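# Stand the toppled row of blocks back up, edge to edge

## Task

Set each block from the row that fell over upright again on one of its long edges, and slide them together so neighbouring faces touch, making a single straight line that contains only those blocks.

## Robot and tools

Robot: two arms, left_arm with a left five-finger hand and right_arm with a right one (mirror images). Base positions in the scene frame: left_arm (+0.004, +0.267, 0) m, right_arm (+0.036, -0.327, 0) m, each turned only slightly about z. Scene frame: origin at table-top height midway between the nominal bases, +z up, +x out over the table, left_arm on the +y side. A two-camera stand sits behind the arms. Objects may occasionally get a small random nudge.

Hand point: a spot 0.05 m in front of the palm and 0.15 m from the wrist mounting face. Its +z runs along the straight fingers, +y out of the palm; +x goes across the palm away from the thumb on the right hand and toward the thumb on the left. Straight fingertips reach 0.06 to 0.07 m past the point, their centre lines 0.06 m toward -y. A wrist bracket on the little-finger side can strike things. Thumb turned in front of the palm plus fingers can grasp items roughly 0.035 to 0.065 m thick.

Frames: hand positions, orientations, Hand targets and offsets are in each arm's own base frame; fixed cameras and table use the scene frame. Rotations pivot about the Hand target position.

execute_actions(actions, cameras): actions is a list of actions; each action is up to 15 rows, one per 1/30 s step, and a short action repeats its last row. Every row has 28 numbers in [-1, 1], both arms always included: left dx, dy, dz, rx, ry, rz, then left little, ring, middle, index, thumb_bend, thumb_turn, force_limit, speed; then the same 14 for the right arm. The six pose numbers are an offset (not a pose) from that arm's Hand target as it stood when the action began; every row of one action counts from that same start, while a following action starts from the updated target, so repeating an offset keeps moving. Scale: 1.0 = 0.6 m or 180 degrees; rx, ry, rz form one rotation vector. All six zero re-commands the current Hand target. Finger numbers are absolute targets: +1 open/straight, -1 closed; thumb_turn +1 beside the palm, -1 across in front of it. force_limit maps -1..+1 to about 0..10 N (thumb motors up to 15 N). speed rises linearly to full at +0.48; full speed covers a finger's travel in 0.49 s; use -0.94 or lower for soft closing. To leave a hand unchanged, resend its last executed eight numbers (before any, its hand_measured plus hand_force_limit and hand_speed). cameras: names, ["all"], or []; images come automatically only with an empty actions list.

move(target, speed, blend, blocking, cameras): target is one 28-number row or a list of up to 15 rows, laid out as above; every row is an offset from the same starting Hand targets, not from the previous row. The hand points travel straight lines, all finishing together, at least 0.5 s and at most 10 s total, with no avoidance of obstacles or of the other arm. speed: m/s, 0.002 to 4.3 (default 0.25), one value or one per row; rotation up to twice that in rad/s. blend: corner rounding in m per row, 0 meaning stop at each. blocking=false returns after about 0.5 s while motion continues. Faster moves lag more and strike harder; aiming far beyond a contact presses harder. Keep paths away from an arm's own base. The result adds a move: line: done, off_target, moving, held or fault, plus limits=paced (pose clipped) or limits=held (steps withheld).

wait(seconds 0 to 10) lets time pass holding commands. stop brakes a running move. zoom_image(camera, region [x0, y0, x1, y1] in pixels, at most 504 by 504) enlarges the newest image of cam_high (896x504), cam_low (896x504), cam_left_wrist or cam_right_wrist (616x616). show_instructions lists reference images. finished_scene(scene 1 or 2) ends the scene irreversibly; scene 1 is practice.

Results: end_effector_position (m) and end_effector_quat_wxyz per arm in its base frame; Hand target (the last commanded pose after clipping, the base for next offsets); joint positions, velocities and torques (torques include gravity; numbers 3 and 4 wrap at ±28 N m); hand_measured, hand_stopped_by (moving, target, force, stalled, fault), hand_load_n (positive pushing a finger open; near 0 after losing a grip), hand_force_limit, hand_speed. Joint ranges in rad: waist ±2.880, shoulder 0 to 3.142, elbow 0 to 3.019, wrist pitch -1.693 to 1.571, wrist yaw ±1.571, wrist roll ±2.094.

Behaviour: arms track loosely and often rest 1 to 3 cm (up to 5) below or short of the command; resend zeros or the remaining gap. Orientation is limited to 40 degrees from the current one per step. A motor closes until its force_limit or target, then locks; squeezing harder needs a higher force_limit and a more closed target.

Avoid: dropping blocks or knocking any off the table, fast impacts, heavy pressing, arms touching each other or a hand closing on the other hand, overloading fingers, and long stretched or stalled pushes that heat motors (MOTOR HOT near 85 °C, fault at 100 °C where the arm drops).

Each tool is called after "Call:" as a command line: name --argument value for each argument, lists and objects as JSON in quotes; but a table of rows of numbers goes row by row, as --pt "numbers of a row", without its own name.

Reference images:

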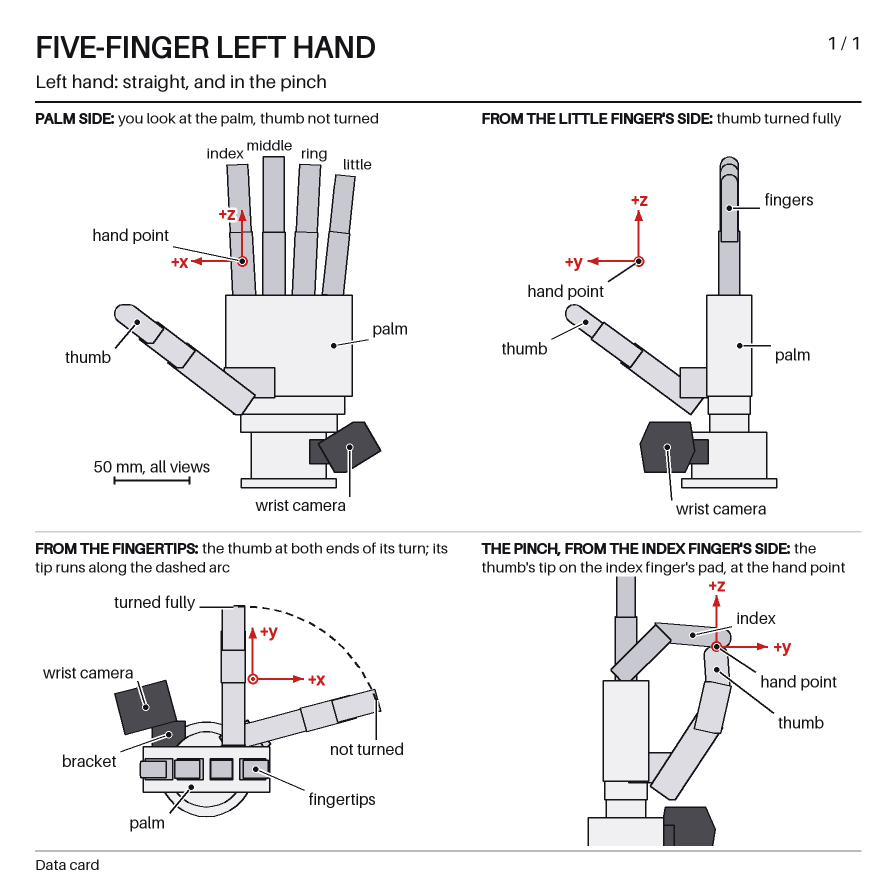

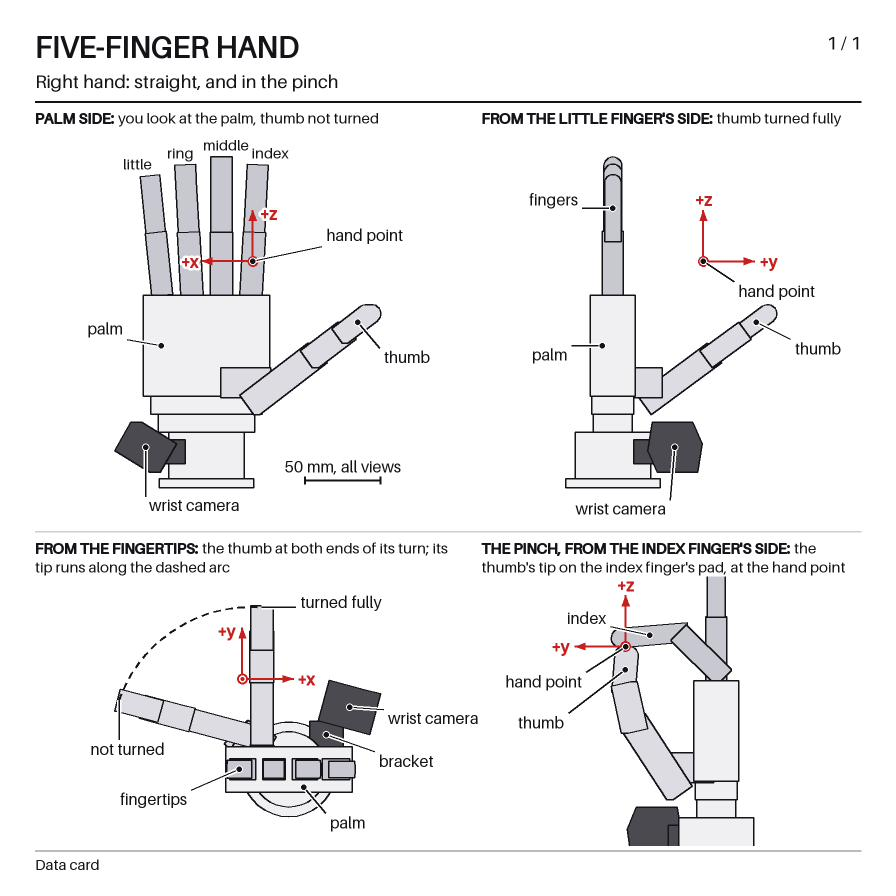

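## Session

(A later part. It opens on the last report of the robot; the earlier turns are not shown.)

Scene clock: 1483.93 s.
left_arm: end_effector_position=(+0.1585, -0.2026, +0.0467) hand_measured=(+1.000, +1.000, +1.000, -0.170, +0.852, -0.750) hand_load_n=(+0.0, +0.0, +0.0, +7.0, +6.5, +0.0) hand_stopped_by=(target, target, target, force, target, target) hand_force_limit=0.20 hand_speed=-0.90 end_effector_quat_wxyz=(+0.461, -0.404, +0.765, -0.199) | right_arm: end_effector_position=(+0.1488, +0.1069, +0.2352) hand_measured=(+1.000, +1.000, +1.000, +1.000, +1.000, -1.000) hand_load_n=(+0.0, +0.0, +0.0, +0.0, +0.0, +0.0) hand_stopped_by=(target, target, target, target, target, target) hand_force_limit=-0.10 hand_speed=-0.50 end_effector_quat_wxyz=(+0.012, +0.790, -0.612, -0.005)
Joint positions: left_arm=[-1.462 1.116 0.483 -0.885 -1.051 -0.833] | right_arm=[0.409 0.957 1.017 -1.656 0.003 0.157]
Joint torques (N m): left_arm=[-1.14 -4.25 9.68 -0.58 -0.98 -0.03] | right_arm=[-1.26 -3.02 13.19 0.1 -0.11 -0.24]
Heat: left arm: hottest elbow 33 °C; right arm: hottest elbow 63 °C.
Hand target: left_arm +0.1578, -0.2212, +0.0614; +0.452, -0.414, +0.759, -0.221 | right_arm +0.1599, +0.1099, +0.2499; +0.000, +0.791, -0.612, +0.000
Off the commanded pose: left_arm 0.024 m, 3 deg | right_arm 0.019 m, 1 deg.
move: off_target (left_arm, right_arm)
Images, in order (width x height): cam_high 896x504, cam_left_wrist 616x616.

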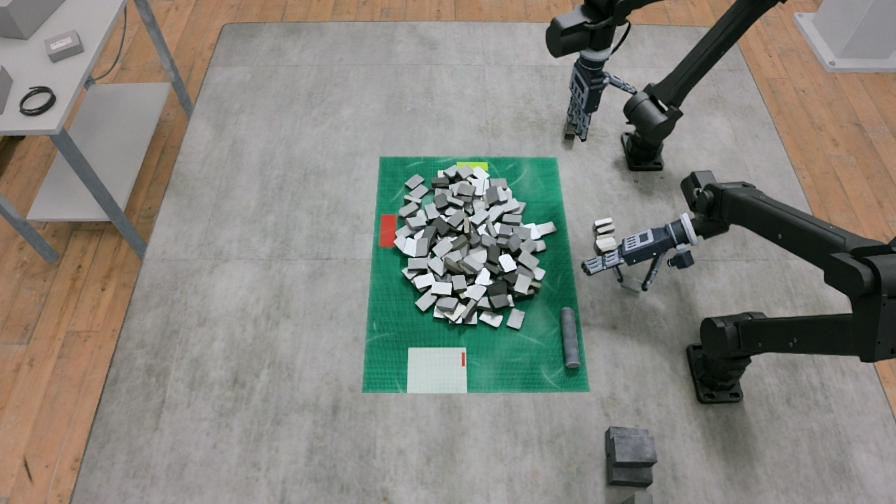

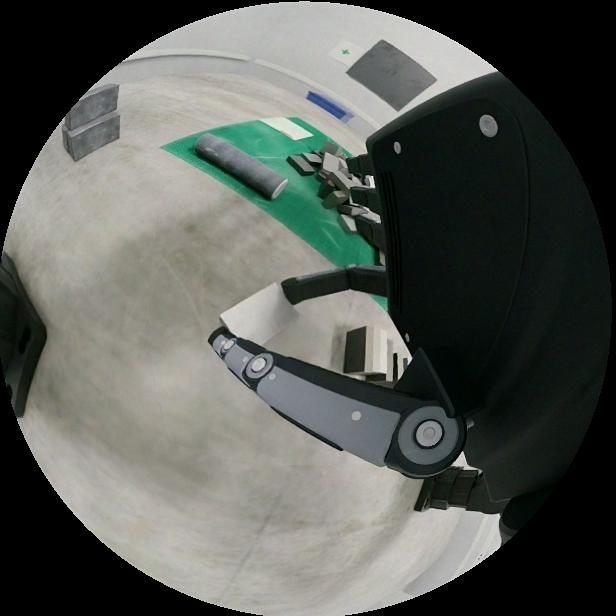

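Call:
move --target '[0, 0, 0.07, 0, 0, 0, 1, 1, 1, -0.42, 0.85, -0.75, 0.2, -0.9, 0, 0, 0, 0, 0, 0, 1, 1, 1, 1, 1, -1, -0.1, -0.5]' --speed 0.05 --cameras '["cam_high", "cam_left_wrist"]'

Call:
zoom_image --camera "cam_left_wrist" --region '[186, 230, 376, 390]'

Call:
zoom_image --camera "cam_high" --region '[575, 220, 665, 310]'

Scene clock: 1489.37 s.
left_arm: end_effector_position=(+0.1586, -0.2036, +0.0864) hand_measured=(+1.000, +1.000, +1.000, -0.170, +0.852, -0.750) hand_load_n=(+0.0, +0.0, +0.0, +7.0, +6.5, +0.0) hand_stopped_by=(target, target, target, force, target, target) hand_force_limit=0.20 hand_speed=-0.90 end_effector_quat_wxyz=(+0.461, -0.403, +0.765, -0.198) | right_arm: end_effector_position=(+0.1488, +0.1069, +0.2352) hand_measured=(+1.000, +1.000, +1.000, +1.000, +1.000, -1.000) hand_load_n=(+0.0, +0.0, +0.0, +0.0, +0.0, +0.0) hand_stopped_by=(target, target, target, target, target, target) hand_force_limit=-0.10 hand_speed=-0.50 end_effector_quat_wxyz=(+0.012, +0.790, -0.612, -0.005)
Joint positions: left_arm=[-1.462 1.037 0.555 -1.04 -1.051 -0.833] | right_arm=[0.409 0.957 1.017 -1.656 0.003 0.157]
Joint torques (N m): left_arm=[-1.14 -3.84 10.65 -0.73 -0.98 -0.02] | right_arm=[-1.2 -3.25 13.33 0.08 -0.06 -0.18]
Heat: left arm: hottest elbow 33 °C; right arm: hottest elbow 63 °C.
Hand target: left_arm +0.1578, -0.2212, +0.1033; +0.452, -0.414, +0.759, -0.221 | right_arm +0.1599, +0.1099, +0.2499; +0.000, +0.791, -0.612, +0.000
Off the commanded pose: left_arm 0.025 m, 3 deg | right_arm 0.019 m, 1 deg.
move: off_target (left_arm, right_arm)
Images, in order (width x height): cam_high 896x504, cam_left_wrist 616x616.

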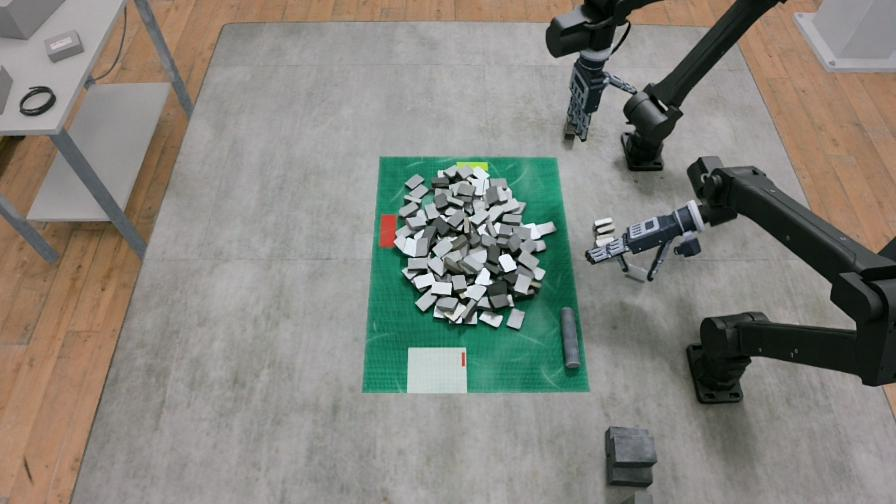

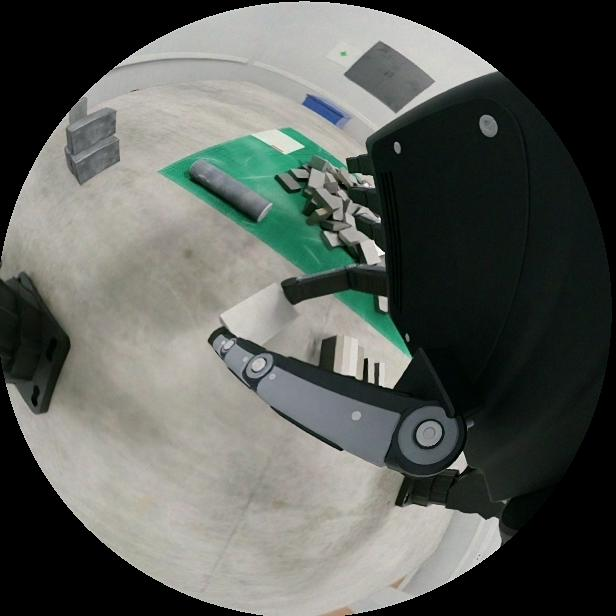

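Scaled by 2.653 from the camera's 616x616 image, which has a finer 880x880 frame.

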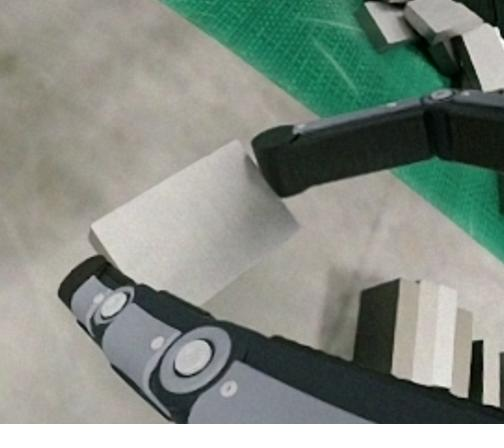

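Scaled by 5.600 from the camera's 896x504 image, which has a finer 1280x720 frame.

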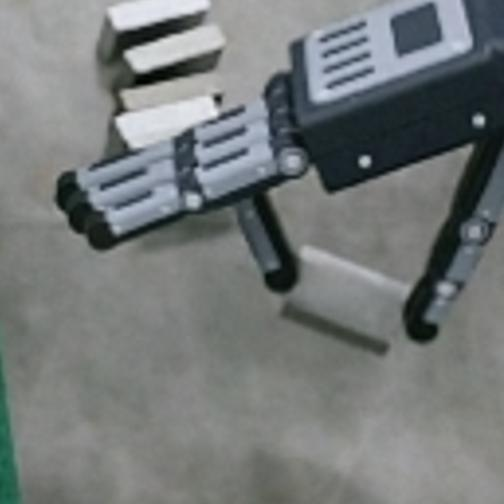

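Call:
move --target '[0.035, -0.035, 0.02, 0, 0, 0.107, 1, 1, 1, -0.42, 0.85, -0.75, 0.2, -0.9, 0, 0, 0, 0, 0, 0, 1, 1, 1, 1, 1, -1, -0.1, -0.5]' --speed 0.08 --cameras '["cam_high", "cam_left_wrist"]'

Call:
zoom_image --camera "cam_high" --region '[575, 200, 665, 290]'

Scene clock: 1678.97 s.
left_arm: end_effector_position=(+0.1743, -0.2313, +0.1102) hand_measured=(+1.000, +1.000, +1.000, -0.170, +0.850, -0.750) hand_load_n=(+0.0, -0.5, +0.0, +0.0, +0.0, +0.0) hand_stopped_by=(target, target, target, force, target, target) hand_force_limit=0.20 hand_speed=-0.90 end_effector_quat_wxyz=(+0.485, -0.524, +0.686, -0.140) | right_arm: end_effector_position=(+0.1488, +0.1069, +0.2352) hand_measured=(+1.000, +1.000, +1.000, +1.000, +1.000, -1.000) hand_load_n=(+0.0, +0.0, +0.0, +0.0, +0.0, +0.0) hand_stopped_by=(target, target, target, target, target, target) hand_force_limit=-0.10 hand_speed=-0.50 end_effector_quat_wxyz=(+0.012, +0.790, -0.612, -0.005)
Joint positions: left_arm=[-1.396 1.292 0.802 -1.414 -1.025 -1.318] | right_arm=[0.409 0.957 1.017 -1.656 0.003 0.157]
Joint torques (N m): left_arm=[0.44 -4.48 9.58 -1.26 -0.73 -0.05] | right_arm=[-1.2 -3.66 13.45 0.27 -0.04 -0.2]
Heat: left arm: hottest elbow 38 °C; right arm: hottest elbow 65 °C.
Hand target: left_arm +0.1788, -0.2422, +0.1153; +0.483, -0.535, +0.679, -0.143 | right_arm +0.1599, +0.1099, +0.2499; +0.000, +0.791, -0.612, +0.000
Off the commanded pose: left_arm 0.013 m, 2 deg | right_arm 0.019 m, 1 deg.
move: off_target (left_arm, right_arm)
Images, in order (width x height): cam_high 896x504, cam_left_wrist 616x616.

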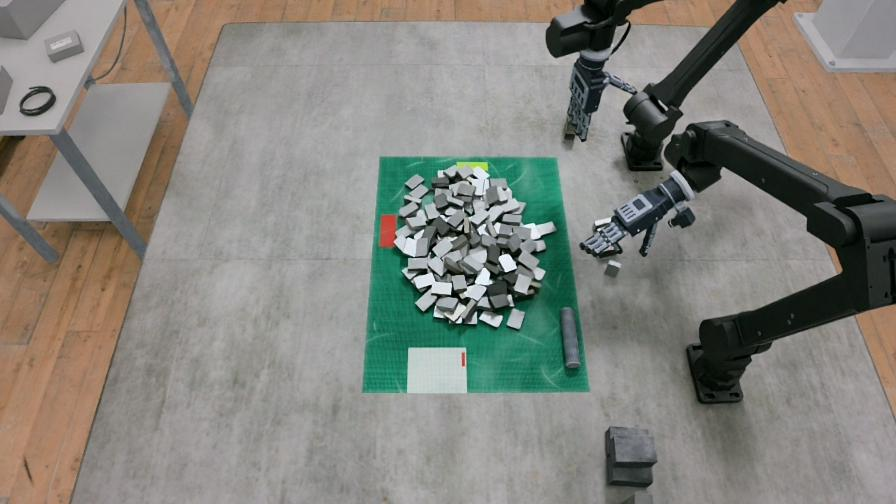

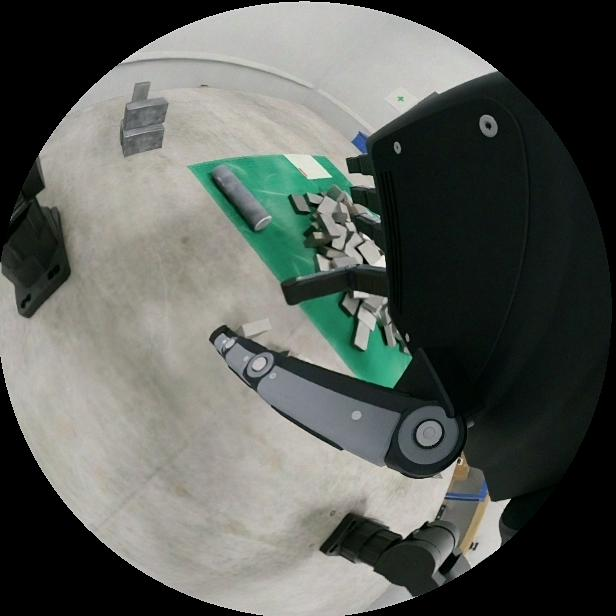

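Scaled by 5.600 from the camera's 896x504 image, which has a finer 1280x720 frame.

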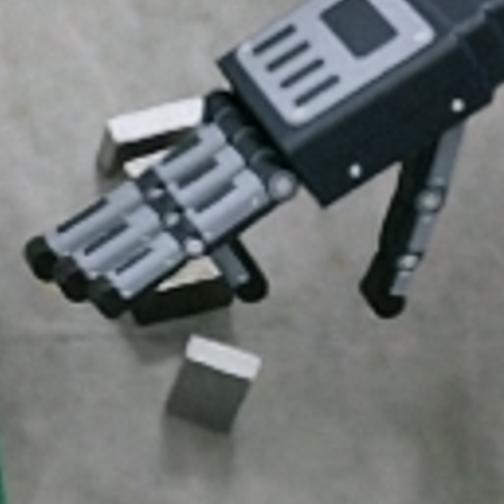

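Call:
zoom_image --camera "cam_high" --region '[595, 250, 635, 285]'

Call:
zoom_image --camera "cam_left_wrist" --region '[186, 270, 346, 400]'

Scaled by 12.600 from the camera's 896x504 image, which has a finer 1280x720 frame.

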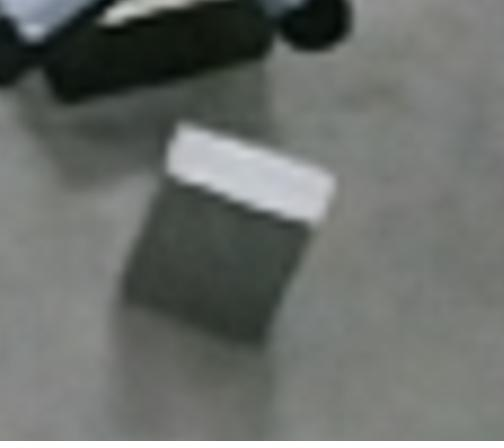

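Scaled by 3.150 from the camera's 616x616 image, which has a finer 880x880 frame.

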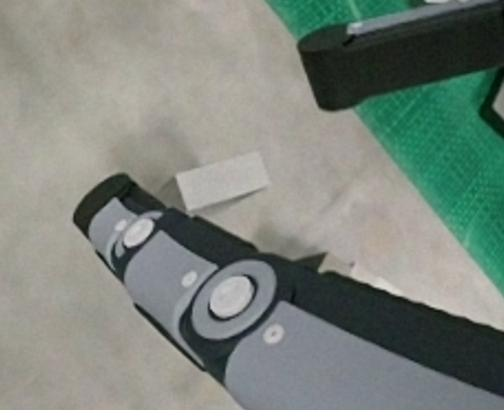

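Call:
move --target '[0.0253, -0.03, 0.0, 0, 0, -0.107, 1, 1, 1, 0.2, 0.85, -0.75, -0.5, -0.6, 0, 0, 0, 0, 0, 0, 1, 1, 1, 1, 1, -1, -0.1, -0.5]' --speed 0.08 --cameras '["cam_high", "cam_left_wrist"]'

Call:
zoom_image --camera "cam_high" --region '[575, 200, 665, 290]'

Call:
zoom_image --camera "cam_left_wrist" --region '[186, 230, 376, 390]'

Scene clock: 1771.90 s.
left_arm: end_effector_position=(+0.1911, -0.2613, +0.1120) hand_measured=(+1.000, +1.000, +1.000, +0.200, +0.850, -0.750) hand_load_n=(+0.0, -0.5, +0.0, +0.0, +0.0, +0.0) hand_stopped_by=(target, target, target, target, target, target) hand_force_limit=-0.50 hand_speed=-0.60 end_effector_quat_wxyz=(+0.453, -0.410, +0.761, -0.218) | right_arm: end_effector_position=(+0.1488, +0.1069, +0.2352) hand_measured=(+1.000, +1.000, +1.000, +1.000, +1.000, -1.000) hand_load_n=(+0.0, +0.0, +0.0, +0.0, +0.0, +0.0) hand_stopped_by=(target, target, target, target, target, target) hand_force_limit=-0.10 hand_speed=-0.50 end_effector_quat_wxyz=(+0.012, +0.790, -0.612, -0.005)
Joint positions: left_arm=[-1.371 1.124 0.681 -0.865 -1.034 -0.641] | right_arm=[0.409 0.957 1.017 -1.656 0.003 0.157]
Joint torques (N m): left_arm=[0.5 -5.6 7.56 0.5 -0.77 0.25] | right_arm=[-2.26 -4.13 13.35 0.16 -0.05 -0.17]
Heat: left arm: hottest elbow 37 °C; right arm: hottest elbow 66 °C.
Hand target: left_arm +0.1940, -0.2602, +0.1153; +0.452, -0.414, +0.759, -0.221 | right_arm +0.1599, +0.1099, +0.2499; +0.000, +0.791, -0.612, +0.000
Off the commanded pose: left_arm 0.005 m, 1 deg | right_arm 0.019 m, 1 deg.
move: off_target (right_arm)
Images, in order (width x height): cam_high 896x504, cam_left_wrist 616x616.

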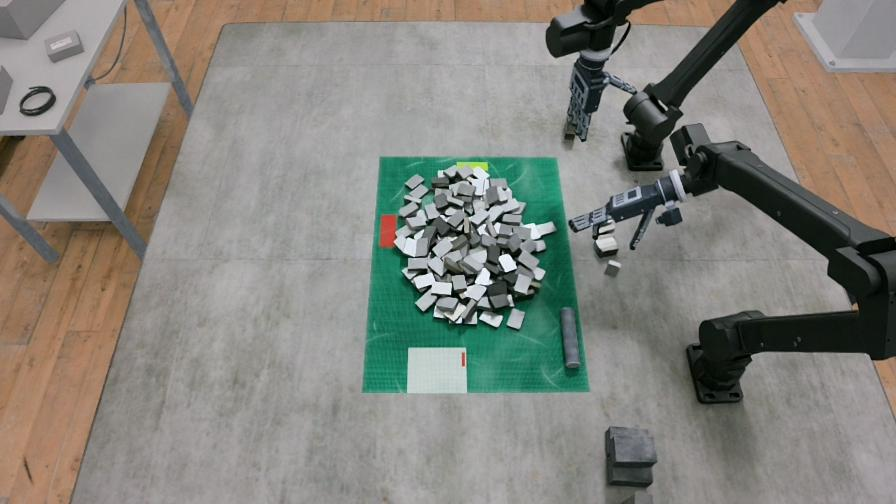

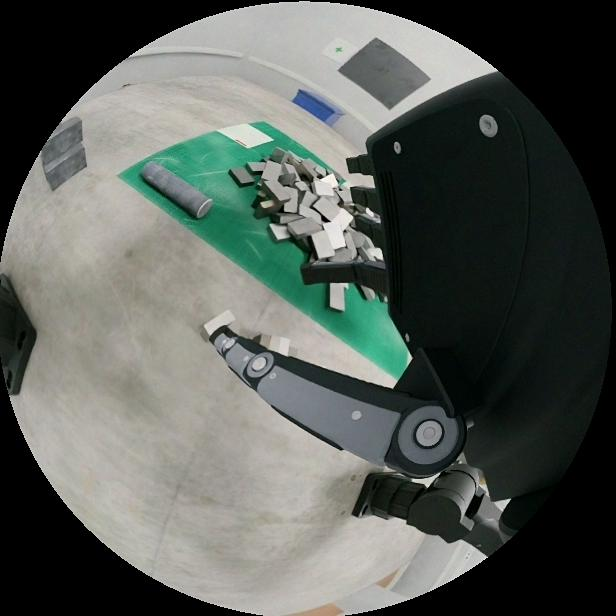

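Scaled by 5.600 from the camera's 896x504 image, which has a finer 1280x720 frame.

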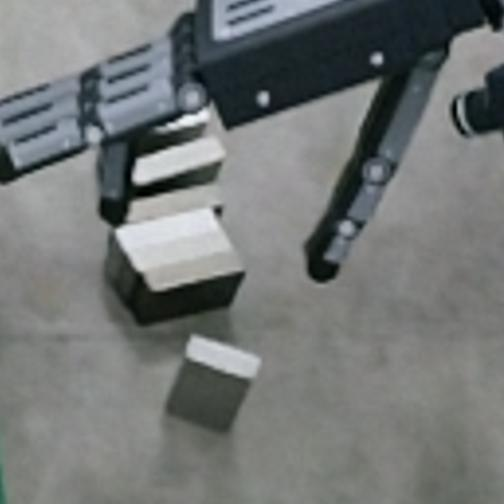

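Scaled by 2.653 from the camera's 616x616 image, which has a finer 880x880 frame.

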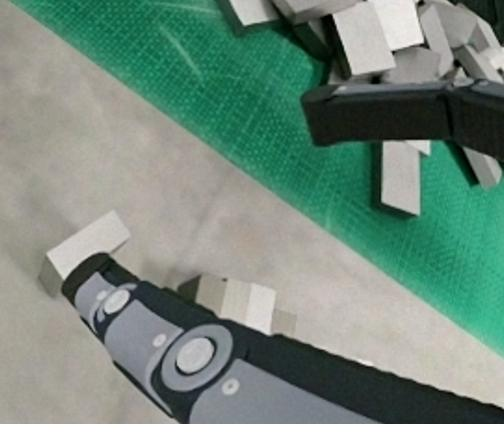

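Call:
move --pt "-0.006 0.0283 0 0 0 0 1 1 1 0.2 0.85 -0.75 -0.5 -0.6 0 0 0 0 0 0 1 1 1 1 1 -1 -0.1 -0.5" --pt "-0.006 0.0283 -0.055 0 0 0 1 1 1 0.2 0.85 -0.75 -0.5 -0.6 0 0 0 0 0 0 1 1 1 1 1 -1 -0.1 -0.5" --speed 0.06 --cameras '["cam_high", "cam_left_wrist"]'

Call:
zoom_image --camera "cam_high" --region '[575, 200, 665, 290]'

Call:
zoom_image --camera "cam_left_wrist" --region '[186, 230, 376, 390]'

Scene clock: 1788.47 s.
left_arm: end_effector_position=(+0.1877, -0.2447, +0.0864) hand_measured=(+1.000, +1.000, +1.000, +0.200, +0.850, -0.750) hand_load_n=(+0.0, +0.0, +0.0, +0.0, +0.0, +0.5) hand_stopped_by=(target, target, target, target, target, target) hand_force_limit=-0.50 hand_speed=-0.60 end_effector_quat_wxyz=(+0.450, -0.416, +0.757, -0.229) | right_arm: end_effector_position=(+0.1488, +0.1069, +0.2352) hand_measured=(+1.000, +1.000, +1.000, +1.000, +1.000, -1.000) hand_load_n=(+0.0, +0.0, +0.0, +0.0, +0.0, +0.0) hand_stopped_by=(target, target, target, target, target, target) hand_force_limit=-0.10 hand_speed=-0.50 end_effector_quat_wxyz=(+0.012, +0.790, -0.612, -0.005)
Joint positions: left_arm=[-1.371 1.094 0.582 -0.769 -1.033 -0.64] | right_arm=[0.409 0.957 1.017 -1.656 0.003 0.157]
Joint torques (N m): left_arm=[0.44 -2.9 7.42 0.57 -0.77 0.22] | right_arm=[-2.14 -3.72 13.46 0.09 -0.11 -0.19]
Heat: left arm: hottest elbow 36 °C; right arm: hottest elbow 66 °C.
Hand target: left_arm +0.1904, -0.2433, +0.0824; +0.452, -0.414, +0.759, -0.221 | right_arm +0.1599, +0.1099, +0.2499; +0.000, +0.791, -0.612, +0.000
Off the commanded pose: left_arm 0.005 m, 1 deg | right_arm 0.019 m, 1 deg.
move: off_target (right_arm)
Images, in order (width x height): cam_high 896x504, cam_left_wrist 616x616.

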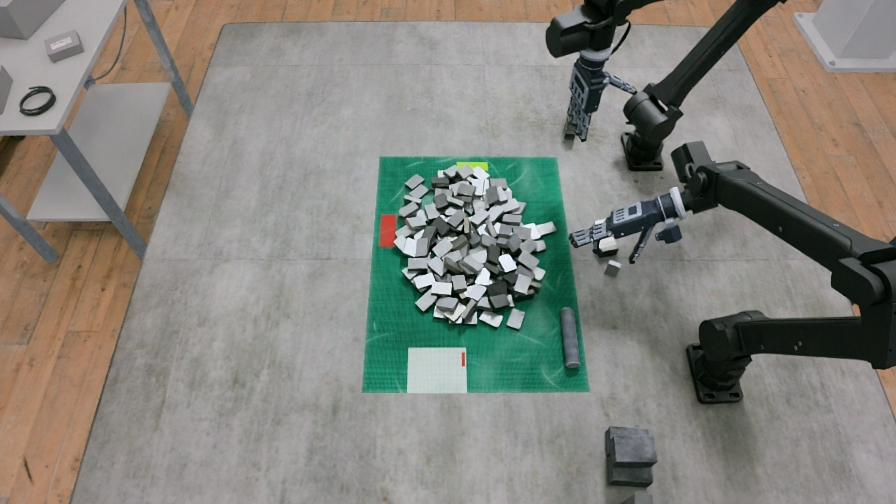

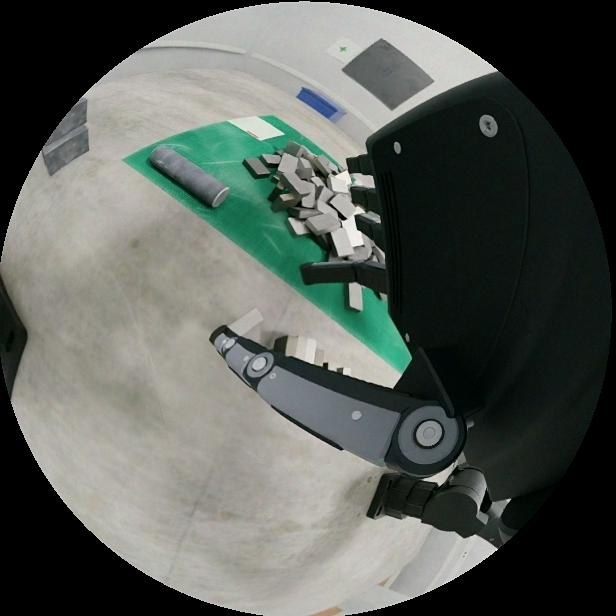

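Scaled by 5.600 from the camera's 896x504 image, which has a finer 1280x720 frame.

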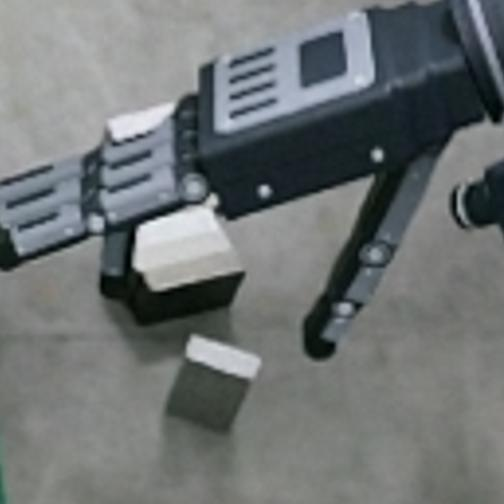

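Scaled by 2.653 from the camera's 616x616 image, which has a finer 880x880 frame.

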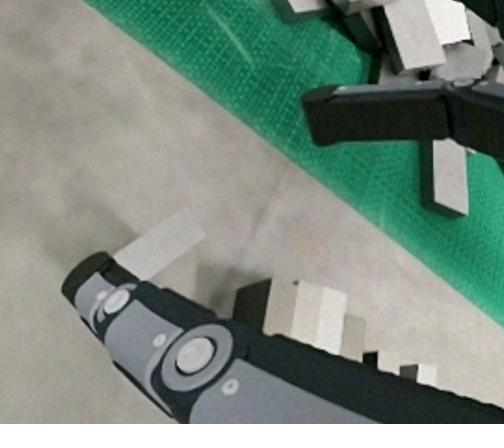

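Call:
move --target '[0.002, -0.002, -0.055, 0, 0, 0, 1, 1, 1, 0.2, 0.85, -0.75, -0.5, -0.6, 0, 0, 0, 0, 0, 0, 1, 1, 1, 1, 1, -1, -0.1, -0.5]' --speed 0.05 --cameras '["cam_high", "cam_left_wrist"]'

Call:
zoom_image --camera "cam_high" --region '[575, 200, 665, 290]'

Call:
zoom_image --camera "cam_left_wrist" --region '[186, 230, 376, 390]'

Scene clock: 1794.90 s.
left_arm: end_effector_position=(+0.1890, -0.2468, +0.0540) hand_measured=(+1.000, +1.000, +1.000, +0.200, +0.850, -0.750) hand_load_n=(+0.0, +0.0, +0.0, +0.0, +0.0, +0.0) hand_stopped_by=(target, target, target, target, target, target) hand_force_limit=-0.50 hand_speed=-0.60 end_effector_quat_wxyz=(+0.449, -0.416, +0.756, -0.230) | right_arm: end_effector_position=(+0.1488, +0.1069, +0.2352) hand_measured=(+1.000, +1.000, +1.000, +1.000, +1.000, -1.000) hand_load_n=(+0.0, +0.0, +0.0, +0.0, +0.0, +0.0) hand_stopped_by=(target, target, target, target, target, target) hand_force_limit=-0.10 hand_speed=-0.50 end_effector_quat_wxyz=(+0.012, +0.790, -0.612, -0.005)
Joint positions: left_arm=[-1.368 1.167 0.531 -0.637 -1.033 -0.634] | right_arm=[0.409 0.957 1.017 -1.656 0.003 0.157]
Joint velocities: left_arm=[within noise] | right_arm=[0.005 -0.005 0.002 -0.046 -0.037 -0.022]
Joint torques (N m): left_arm=[0.5 -3.19 6.8 0.58 -0.76 0.24] | right_arm=[-1.32 -3.78 13.24 0.29 -0.07 -0.18]
Heat: left arm: hottest elbow 36 °C; right arm: hottest elbow 66 °C.
Hand target: left_arm +0.1916, -0.2445, +0.0494; +0.452, -0.414, +0.759, -0.221 | right_arm +0.1599, +0.1099, +0.2499; +0.000, +0.791, -0.612, +0.000
Off the commanded pose: left_arm 0.006 m, 1 deg | right_arm 0.019 m, 1 deg.
move: off_target (right_arm)
Images, in order (width x height): cam_high 896x504, cam_left_wrist 616x616.

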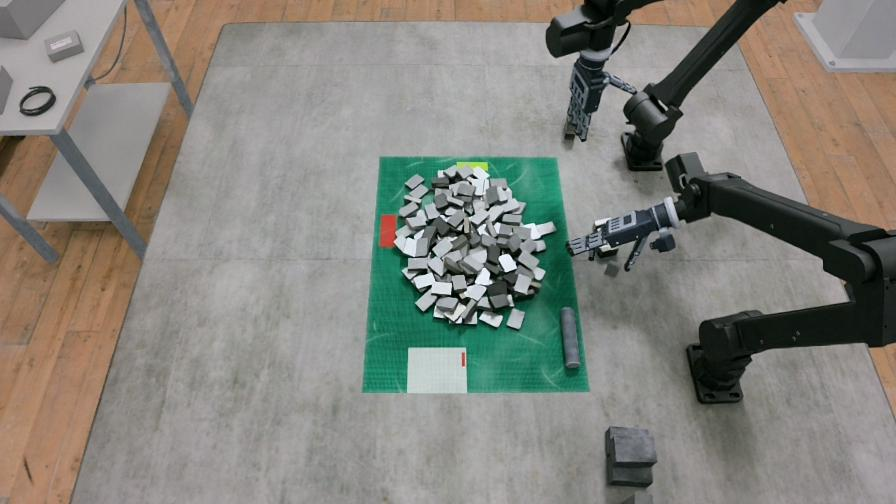

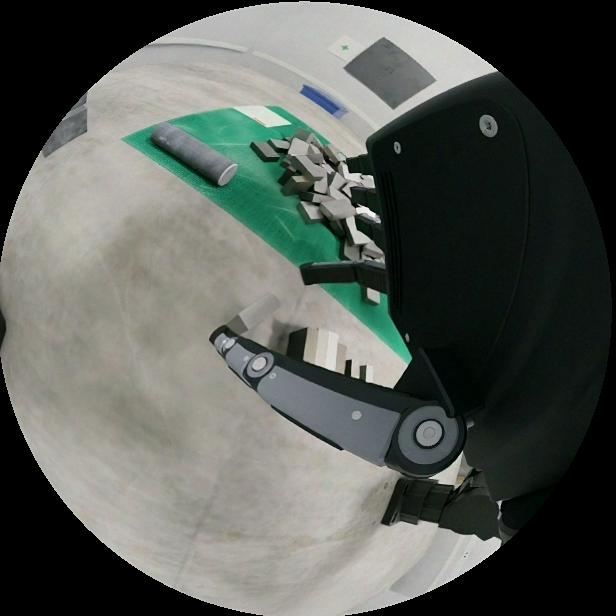

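Scaled by 5.600 from the camera's 896x504 image, which has a finer 1280x720 frame.

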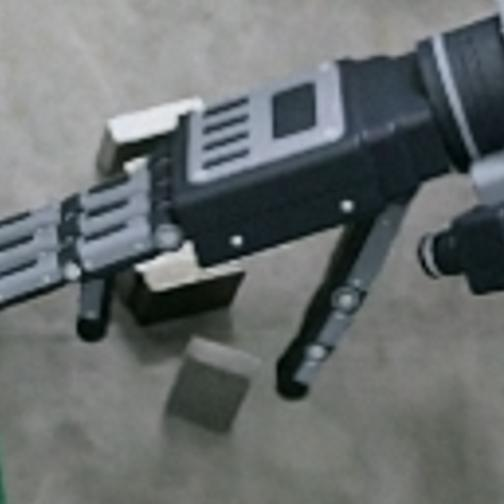

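Scaled by 2.653 from the camera's 616x616 image, which has a finer 880x880 frame.

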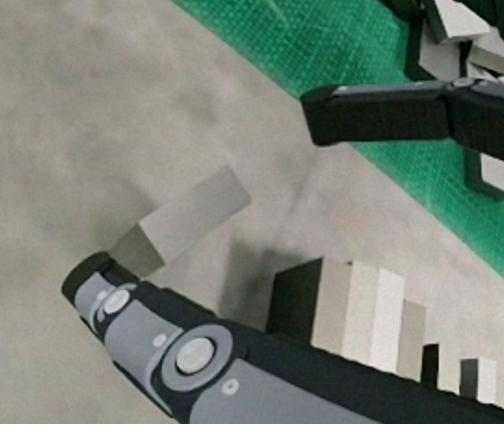

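Call:
move --target '[0, 0, 0, 0, 0, 0, 1, 1, 1, -0.1, 0.85, -0.75, -0.8, -0.8, 0, 0, 0, 0, 0, 0, 1, 1, 1, 1, 1, -1, -0.1, -0.5]' --speed 0.05 --cameras '["cam_high", "cam_left_wrist"]'

Call:
zoom_image --camera "cam_high" --region '[575, 200, 665, 290]'

Call:
zoom_image --camera "cam_left_wrist" --region '[186, 230, 376, 390]'

Scene clock: 1809.57 s.
left_arm: end_effector_position=(+0.1890, -0.2468, +0.0540) hand_measured=(+1.000, +1.000, +1.000, -0.100, +0.850, -0.750) hand_load_n=(+0.0, +0.0, +0.0, +0.0, +0.0, +0.0) hand_stopped_by=(target, target, target, target, target, target) hand_force_limit=-0.80 hand_speed=-0.80 end_effector_quat_wxyz=(+0.449, -0.416, +0.756, -0.230) | right_arm: end_effector_position=(+0.1488, +0.1069, +0.2352) hand_measured=(+1.000, +1.000, +1.000, +1.000, +1.000, -1.000) hand_load_n=(+0.0, +0.0, +0.0, +0.0, +0.0, +0.0) hand_stopped_by=(target, target, target, target, target, target) hand_force_limit=-0.10 hand_speed=-0.50 end_effector_quat_wxyz=(+0.012, +0.790, -0.612, -0.005)
Joint positions: left_arm=[-1.368 1.167 0.531 -0.637 -1.033 -0.633] | right_arm=[0.409 0.957 1.017 -1.656 0.003 0.157]
Joint torques (N m): left_arm=[0.5 -3.14 6.79 0.55 -0.76 0.22] | right_arm=[-1.73 -3.37 13.19 0.23 -0.13 -0.18]
Heat: left arm: hottest elbow 36 °C; right arm: hottest elbow 66 °C.
Hand target: left_arm +0.1916, -0.2445, +0.0494; +0.452, -0.414, +0.759, -0.221 | right_arm +0.1599, +0.1099, +0.2499; +0.000, +0.791, -0.612, +0.000
Off the commanded pose: left_arm 0.006 m, 1 deg | right_arm 0.019 m, 1 deg.
move: off_target (right_arm)
Images, in order (width x height): cam_high 896x504, cam_left_wrist 616x616.

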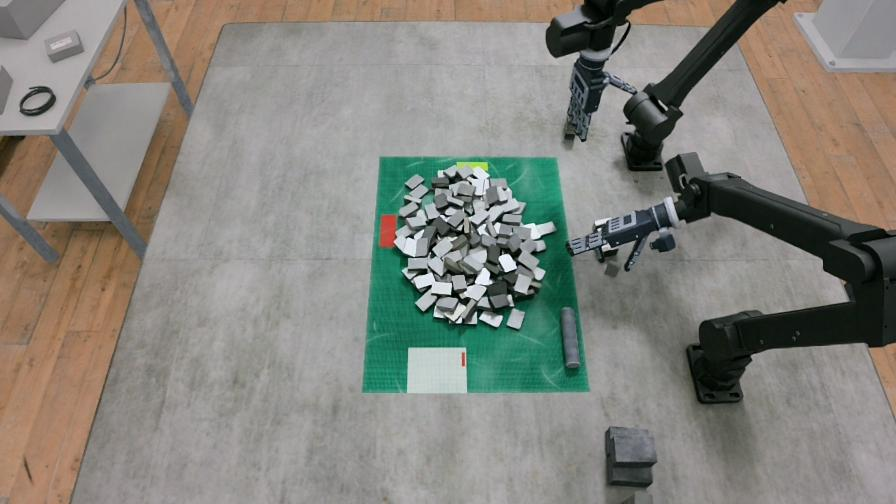

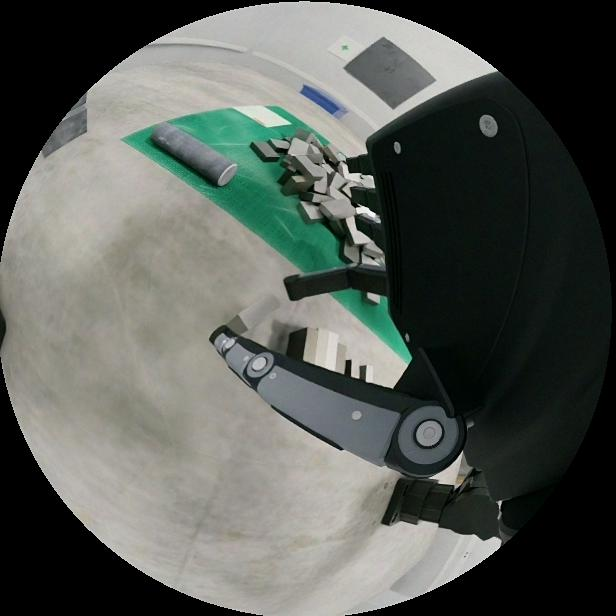

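Scaled by 5.600 from the camera's 896x504 image, which has a finer 1280x720 frame.

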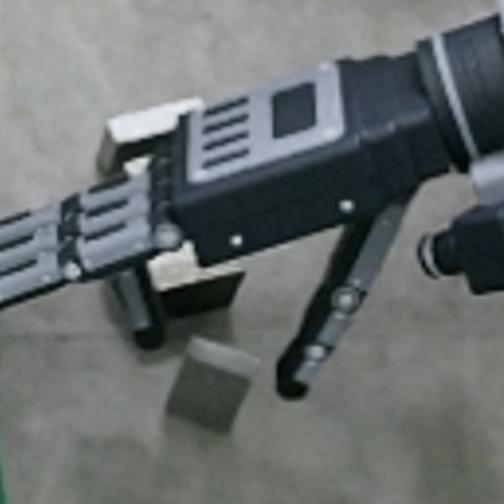

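Scaled by 2.653 from the camera's 616x616 image, which has a finer 880x880 frame.

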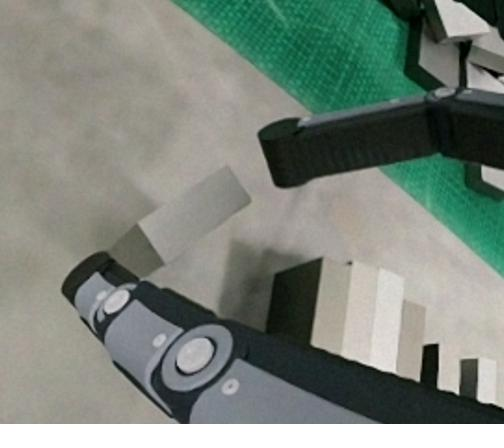

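Call:
move --pt "0 0 0 0 0 0 1 1 1 -0.2 0.85 -0.75 -0.8 -0.8 0 0 0 0 0 0 1 1 1 1 1 -1 -0.1 -0.5" --pt "-0.0386 0.0156 -0.004 0 0 0 1 1 1 -0.2 0.85 -0.75 -0.8 -0.8 0 0 0 0 0 0 1 1 1 1 1 -1 -0.1 -0.5" --speed 0.03 --cameras '["cam_high", "cam_left_wrist"]'

Call:
zoom_image --camera "cam_high" --region '[575, 200, 665, 290]'

Call:
zoom_image --camera "cam_left_wrist" --region '[186, 230, 376, 390]'

Scene clock: 1818.43 s.
left_arm: end_effector_position=(+0.1715, -0.2347, +0.0487) hand_measured=(+1.000, +1.000, +1.000, -0.200, +0.850, -0.750) hand_load_n=(+0.0, +0.0, +0.0, +0.5, +0.0, +0.0) hand_stopped_by=(target, target, target, target, target, target) hand_force_limit=-0.80 hand_speed=-0.80 end_effector_quat_wxyz=(+0.453, -0.415, +0.757, -0.221) | right_arm: end_effector_position=(+0.1488, +0.1069, +0.2352) hand_measured=(+1.000, +1.000, +1.000, +1.000, +1.000, -1.000) hand_load_n=(+0.0, +0.0, +0.0, +0.0, +0.0, +0.0) hand_stopped_by=(target, target, target, target, target, target) hand_force_limit=-0.10 hand_speed=-0.50 end_effector_quat_wxyz=(+0.012, +0.790, -0.612, -0.005)
Joint positions: left_arm=[-1.426 1.167 0.521 -0.753 -1.047 -0.759] | right_arm=[0.409 0.957 1.017 -1.656 0.003 0.157]
Joint torques (N m): left_arm=[-1.26 -3.72 6.64 -0.49 -0.92 -0.03] | right_arm=[-2.37 -3.55 13.23 0.17 -0.09 -0.16]
Heat: left arm: hottest elbow 36 °C; right arm: hottest elbow 66 °C.
Hand target: left_arm +0.1684, -0.2351, +0.0470; +0.452, -0.414, +0.759, -0.221 | right_arm +0.1599, +0.1099, +0.2499; +0.000, +0.791, -0.612, +0.000
Off the commanded pose: left_arm 0.004 m, 0 deg | right_arm 0.019 m, 1 deg.
move: off_target (right_arm)
Images, in order (width x height): cam_high 896x504, cam_left_wrist 616x616.

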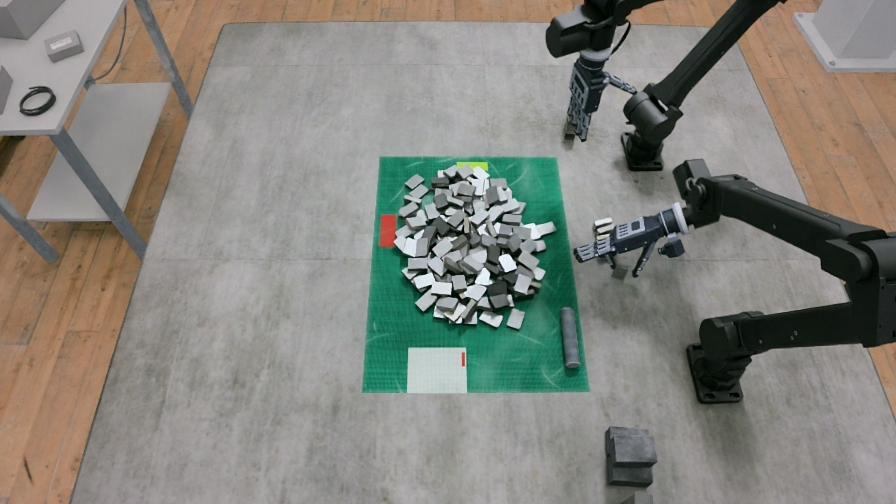

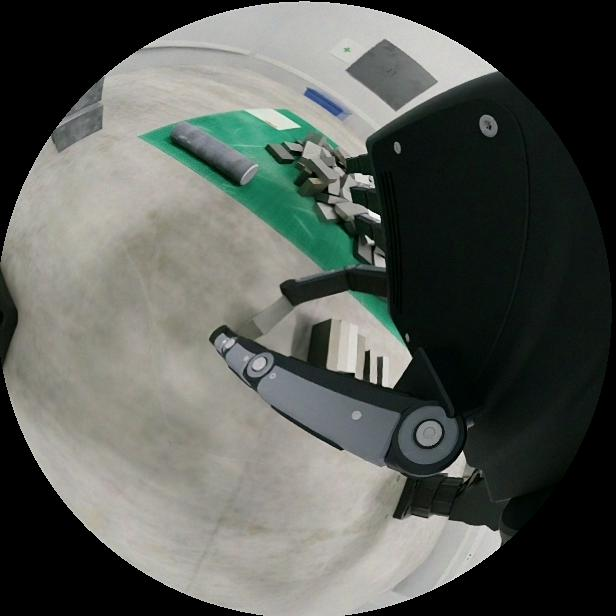

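Scaled by 5.600 from the camera's 896x504 image, which has a finer 1280x720 frame.

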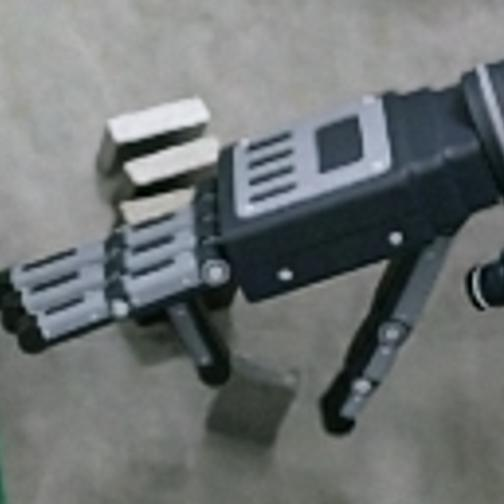

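Scaled by 2.653 from the camera's 616x616 image, which has a finer 880x880 frame.

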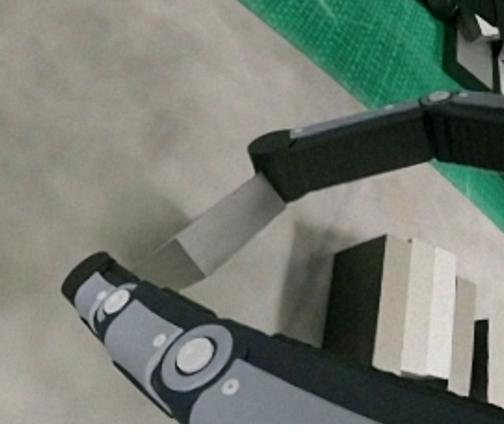

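Call:
move --target '[-0.022, 0.0085, 0.022, 0, 0, 0, 1, 1, 1, -0.2, 0.85, -0.75, -0.8, -0.8, 0, 0, 0, 0, 0, 0, 1, 1, 1, 1, 1, -1, -0.1, -0.5]' --speed 0.04 --cameras '["cam_high", "cam_left_wrist"]'

Call:
zoom_image --camera "cam_high" --region '[575, 200, 665, 290]'

Call:
zoom_image --camera "cam_left_wrist" --region '[186, 230, 376, 390]'

Scene clock: 1844.63 s.
left_arm: end_effector_position=(+0.1572, -0.2188, +0.0515) hand_measured=(+1.000, +1.000, +1.000, -0.200, +0.850, -0.750) hand_load_n=(-0.5, +0.0, +0.0, +0.0, +0.0, +0.5) hand_stopped_by=(target, target, target, target, target, target) hand_force_limit=-0.80 hand_speed=-0.80 end_effector_quat_wxyz=(+0.458, -0.407, +0.763, -0.206) | right_arm: end_effector_position=(+0.1488, +0.1069, +0.2352) hand_measured=(+1.000, +1.000, +1.000, +1.000, +1.000, -1.000) hand_load_n=(+0.0, -0.5, +0.0, +0.0, +0.0, +0.0) hand_stopped_by=(target, target, target, target, target, target) hand_force_limit=-0.10 hand_speed=-0.50 end_effector_quat_wxyz=(+0.012, +0.790, -0.612, -0.005)
Joint positions: left_arm=[-1.476 1.15 0.521 -0.894 -1.052 -0.859] | right_arm=[0.409 0.957 1.017 -1.656 0.003 0.157]
Joint torques (N m): left_arm=[-1.26 -4.42 8.34 -0.59 -0.94 -0.04] | right_arm=[-2.02 -3.43 13.46 0.2 -0.12 -0.15]
Heat: left arm: hottest elbow 35 °C; right arm: hottest elbow 66 °C.
Hand target: left_arm +0.1553, -0.2300, +0.0602; +0.452, -0.414, +0.759, -0.221 | right_arm +0.1599, +0.1099, +0.2499; +0.000, +0.791, -0.612, +0.000
Off the commanded pose: left_arm 0.014 m, 2 deg | right_arm 0.019 m, 1 deg.
move: off_target (left_arm, right_arm)
Images, in order (width x height): cam_high 896x504, cam_left_wrist 616x616.

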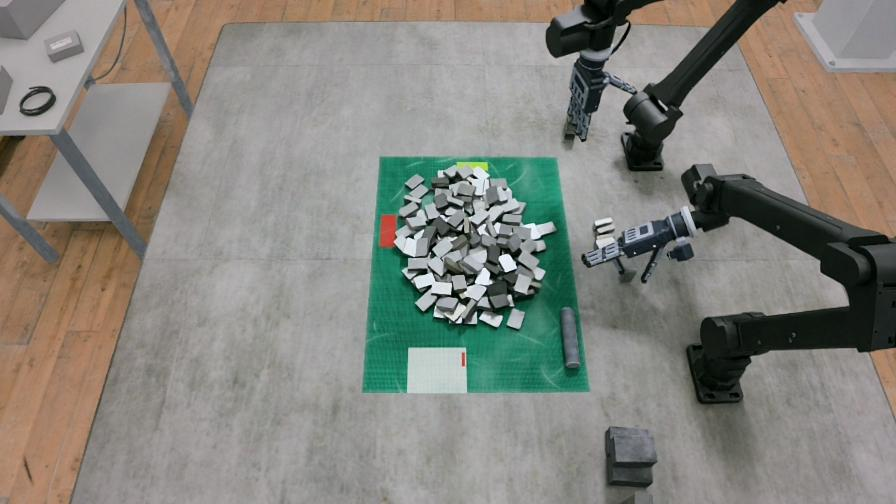

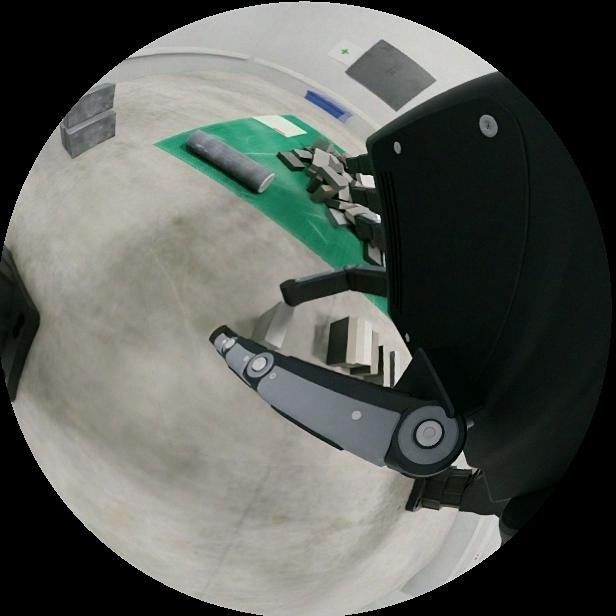

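Scaled by 5.600 from the camera's 896x504 image, which has a finer 1280x720 frame.

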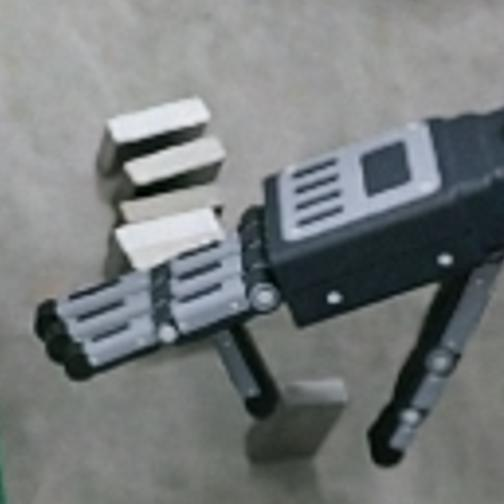

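Scaled by 2.653 from the camera's 616x616 image, which has a finer 880x880 frame.

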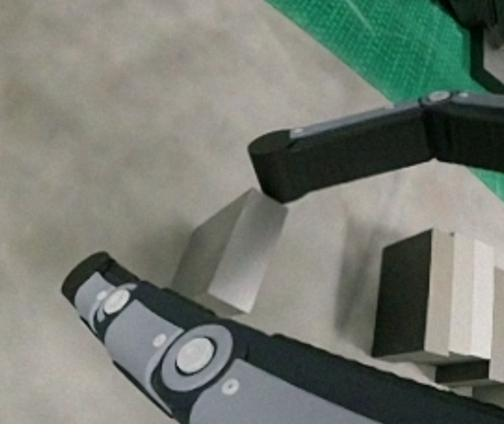

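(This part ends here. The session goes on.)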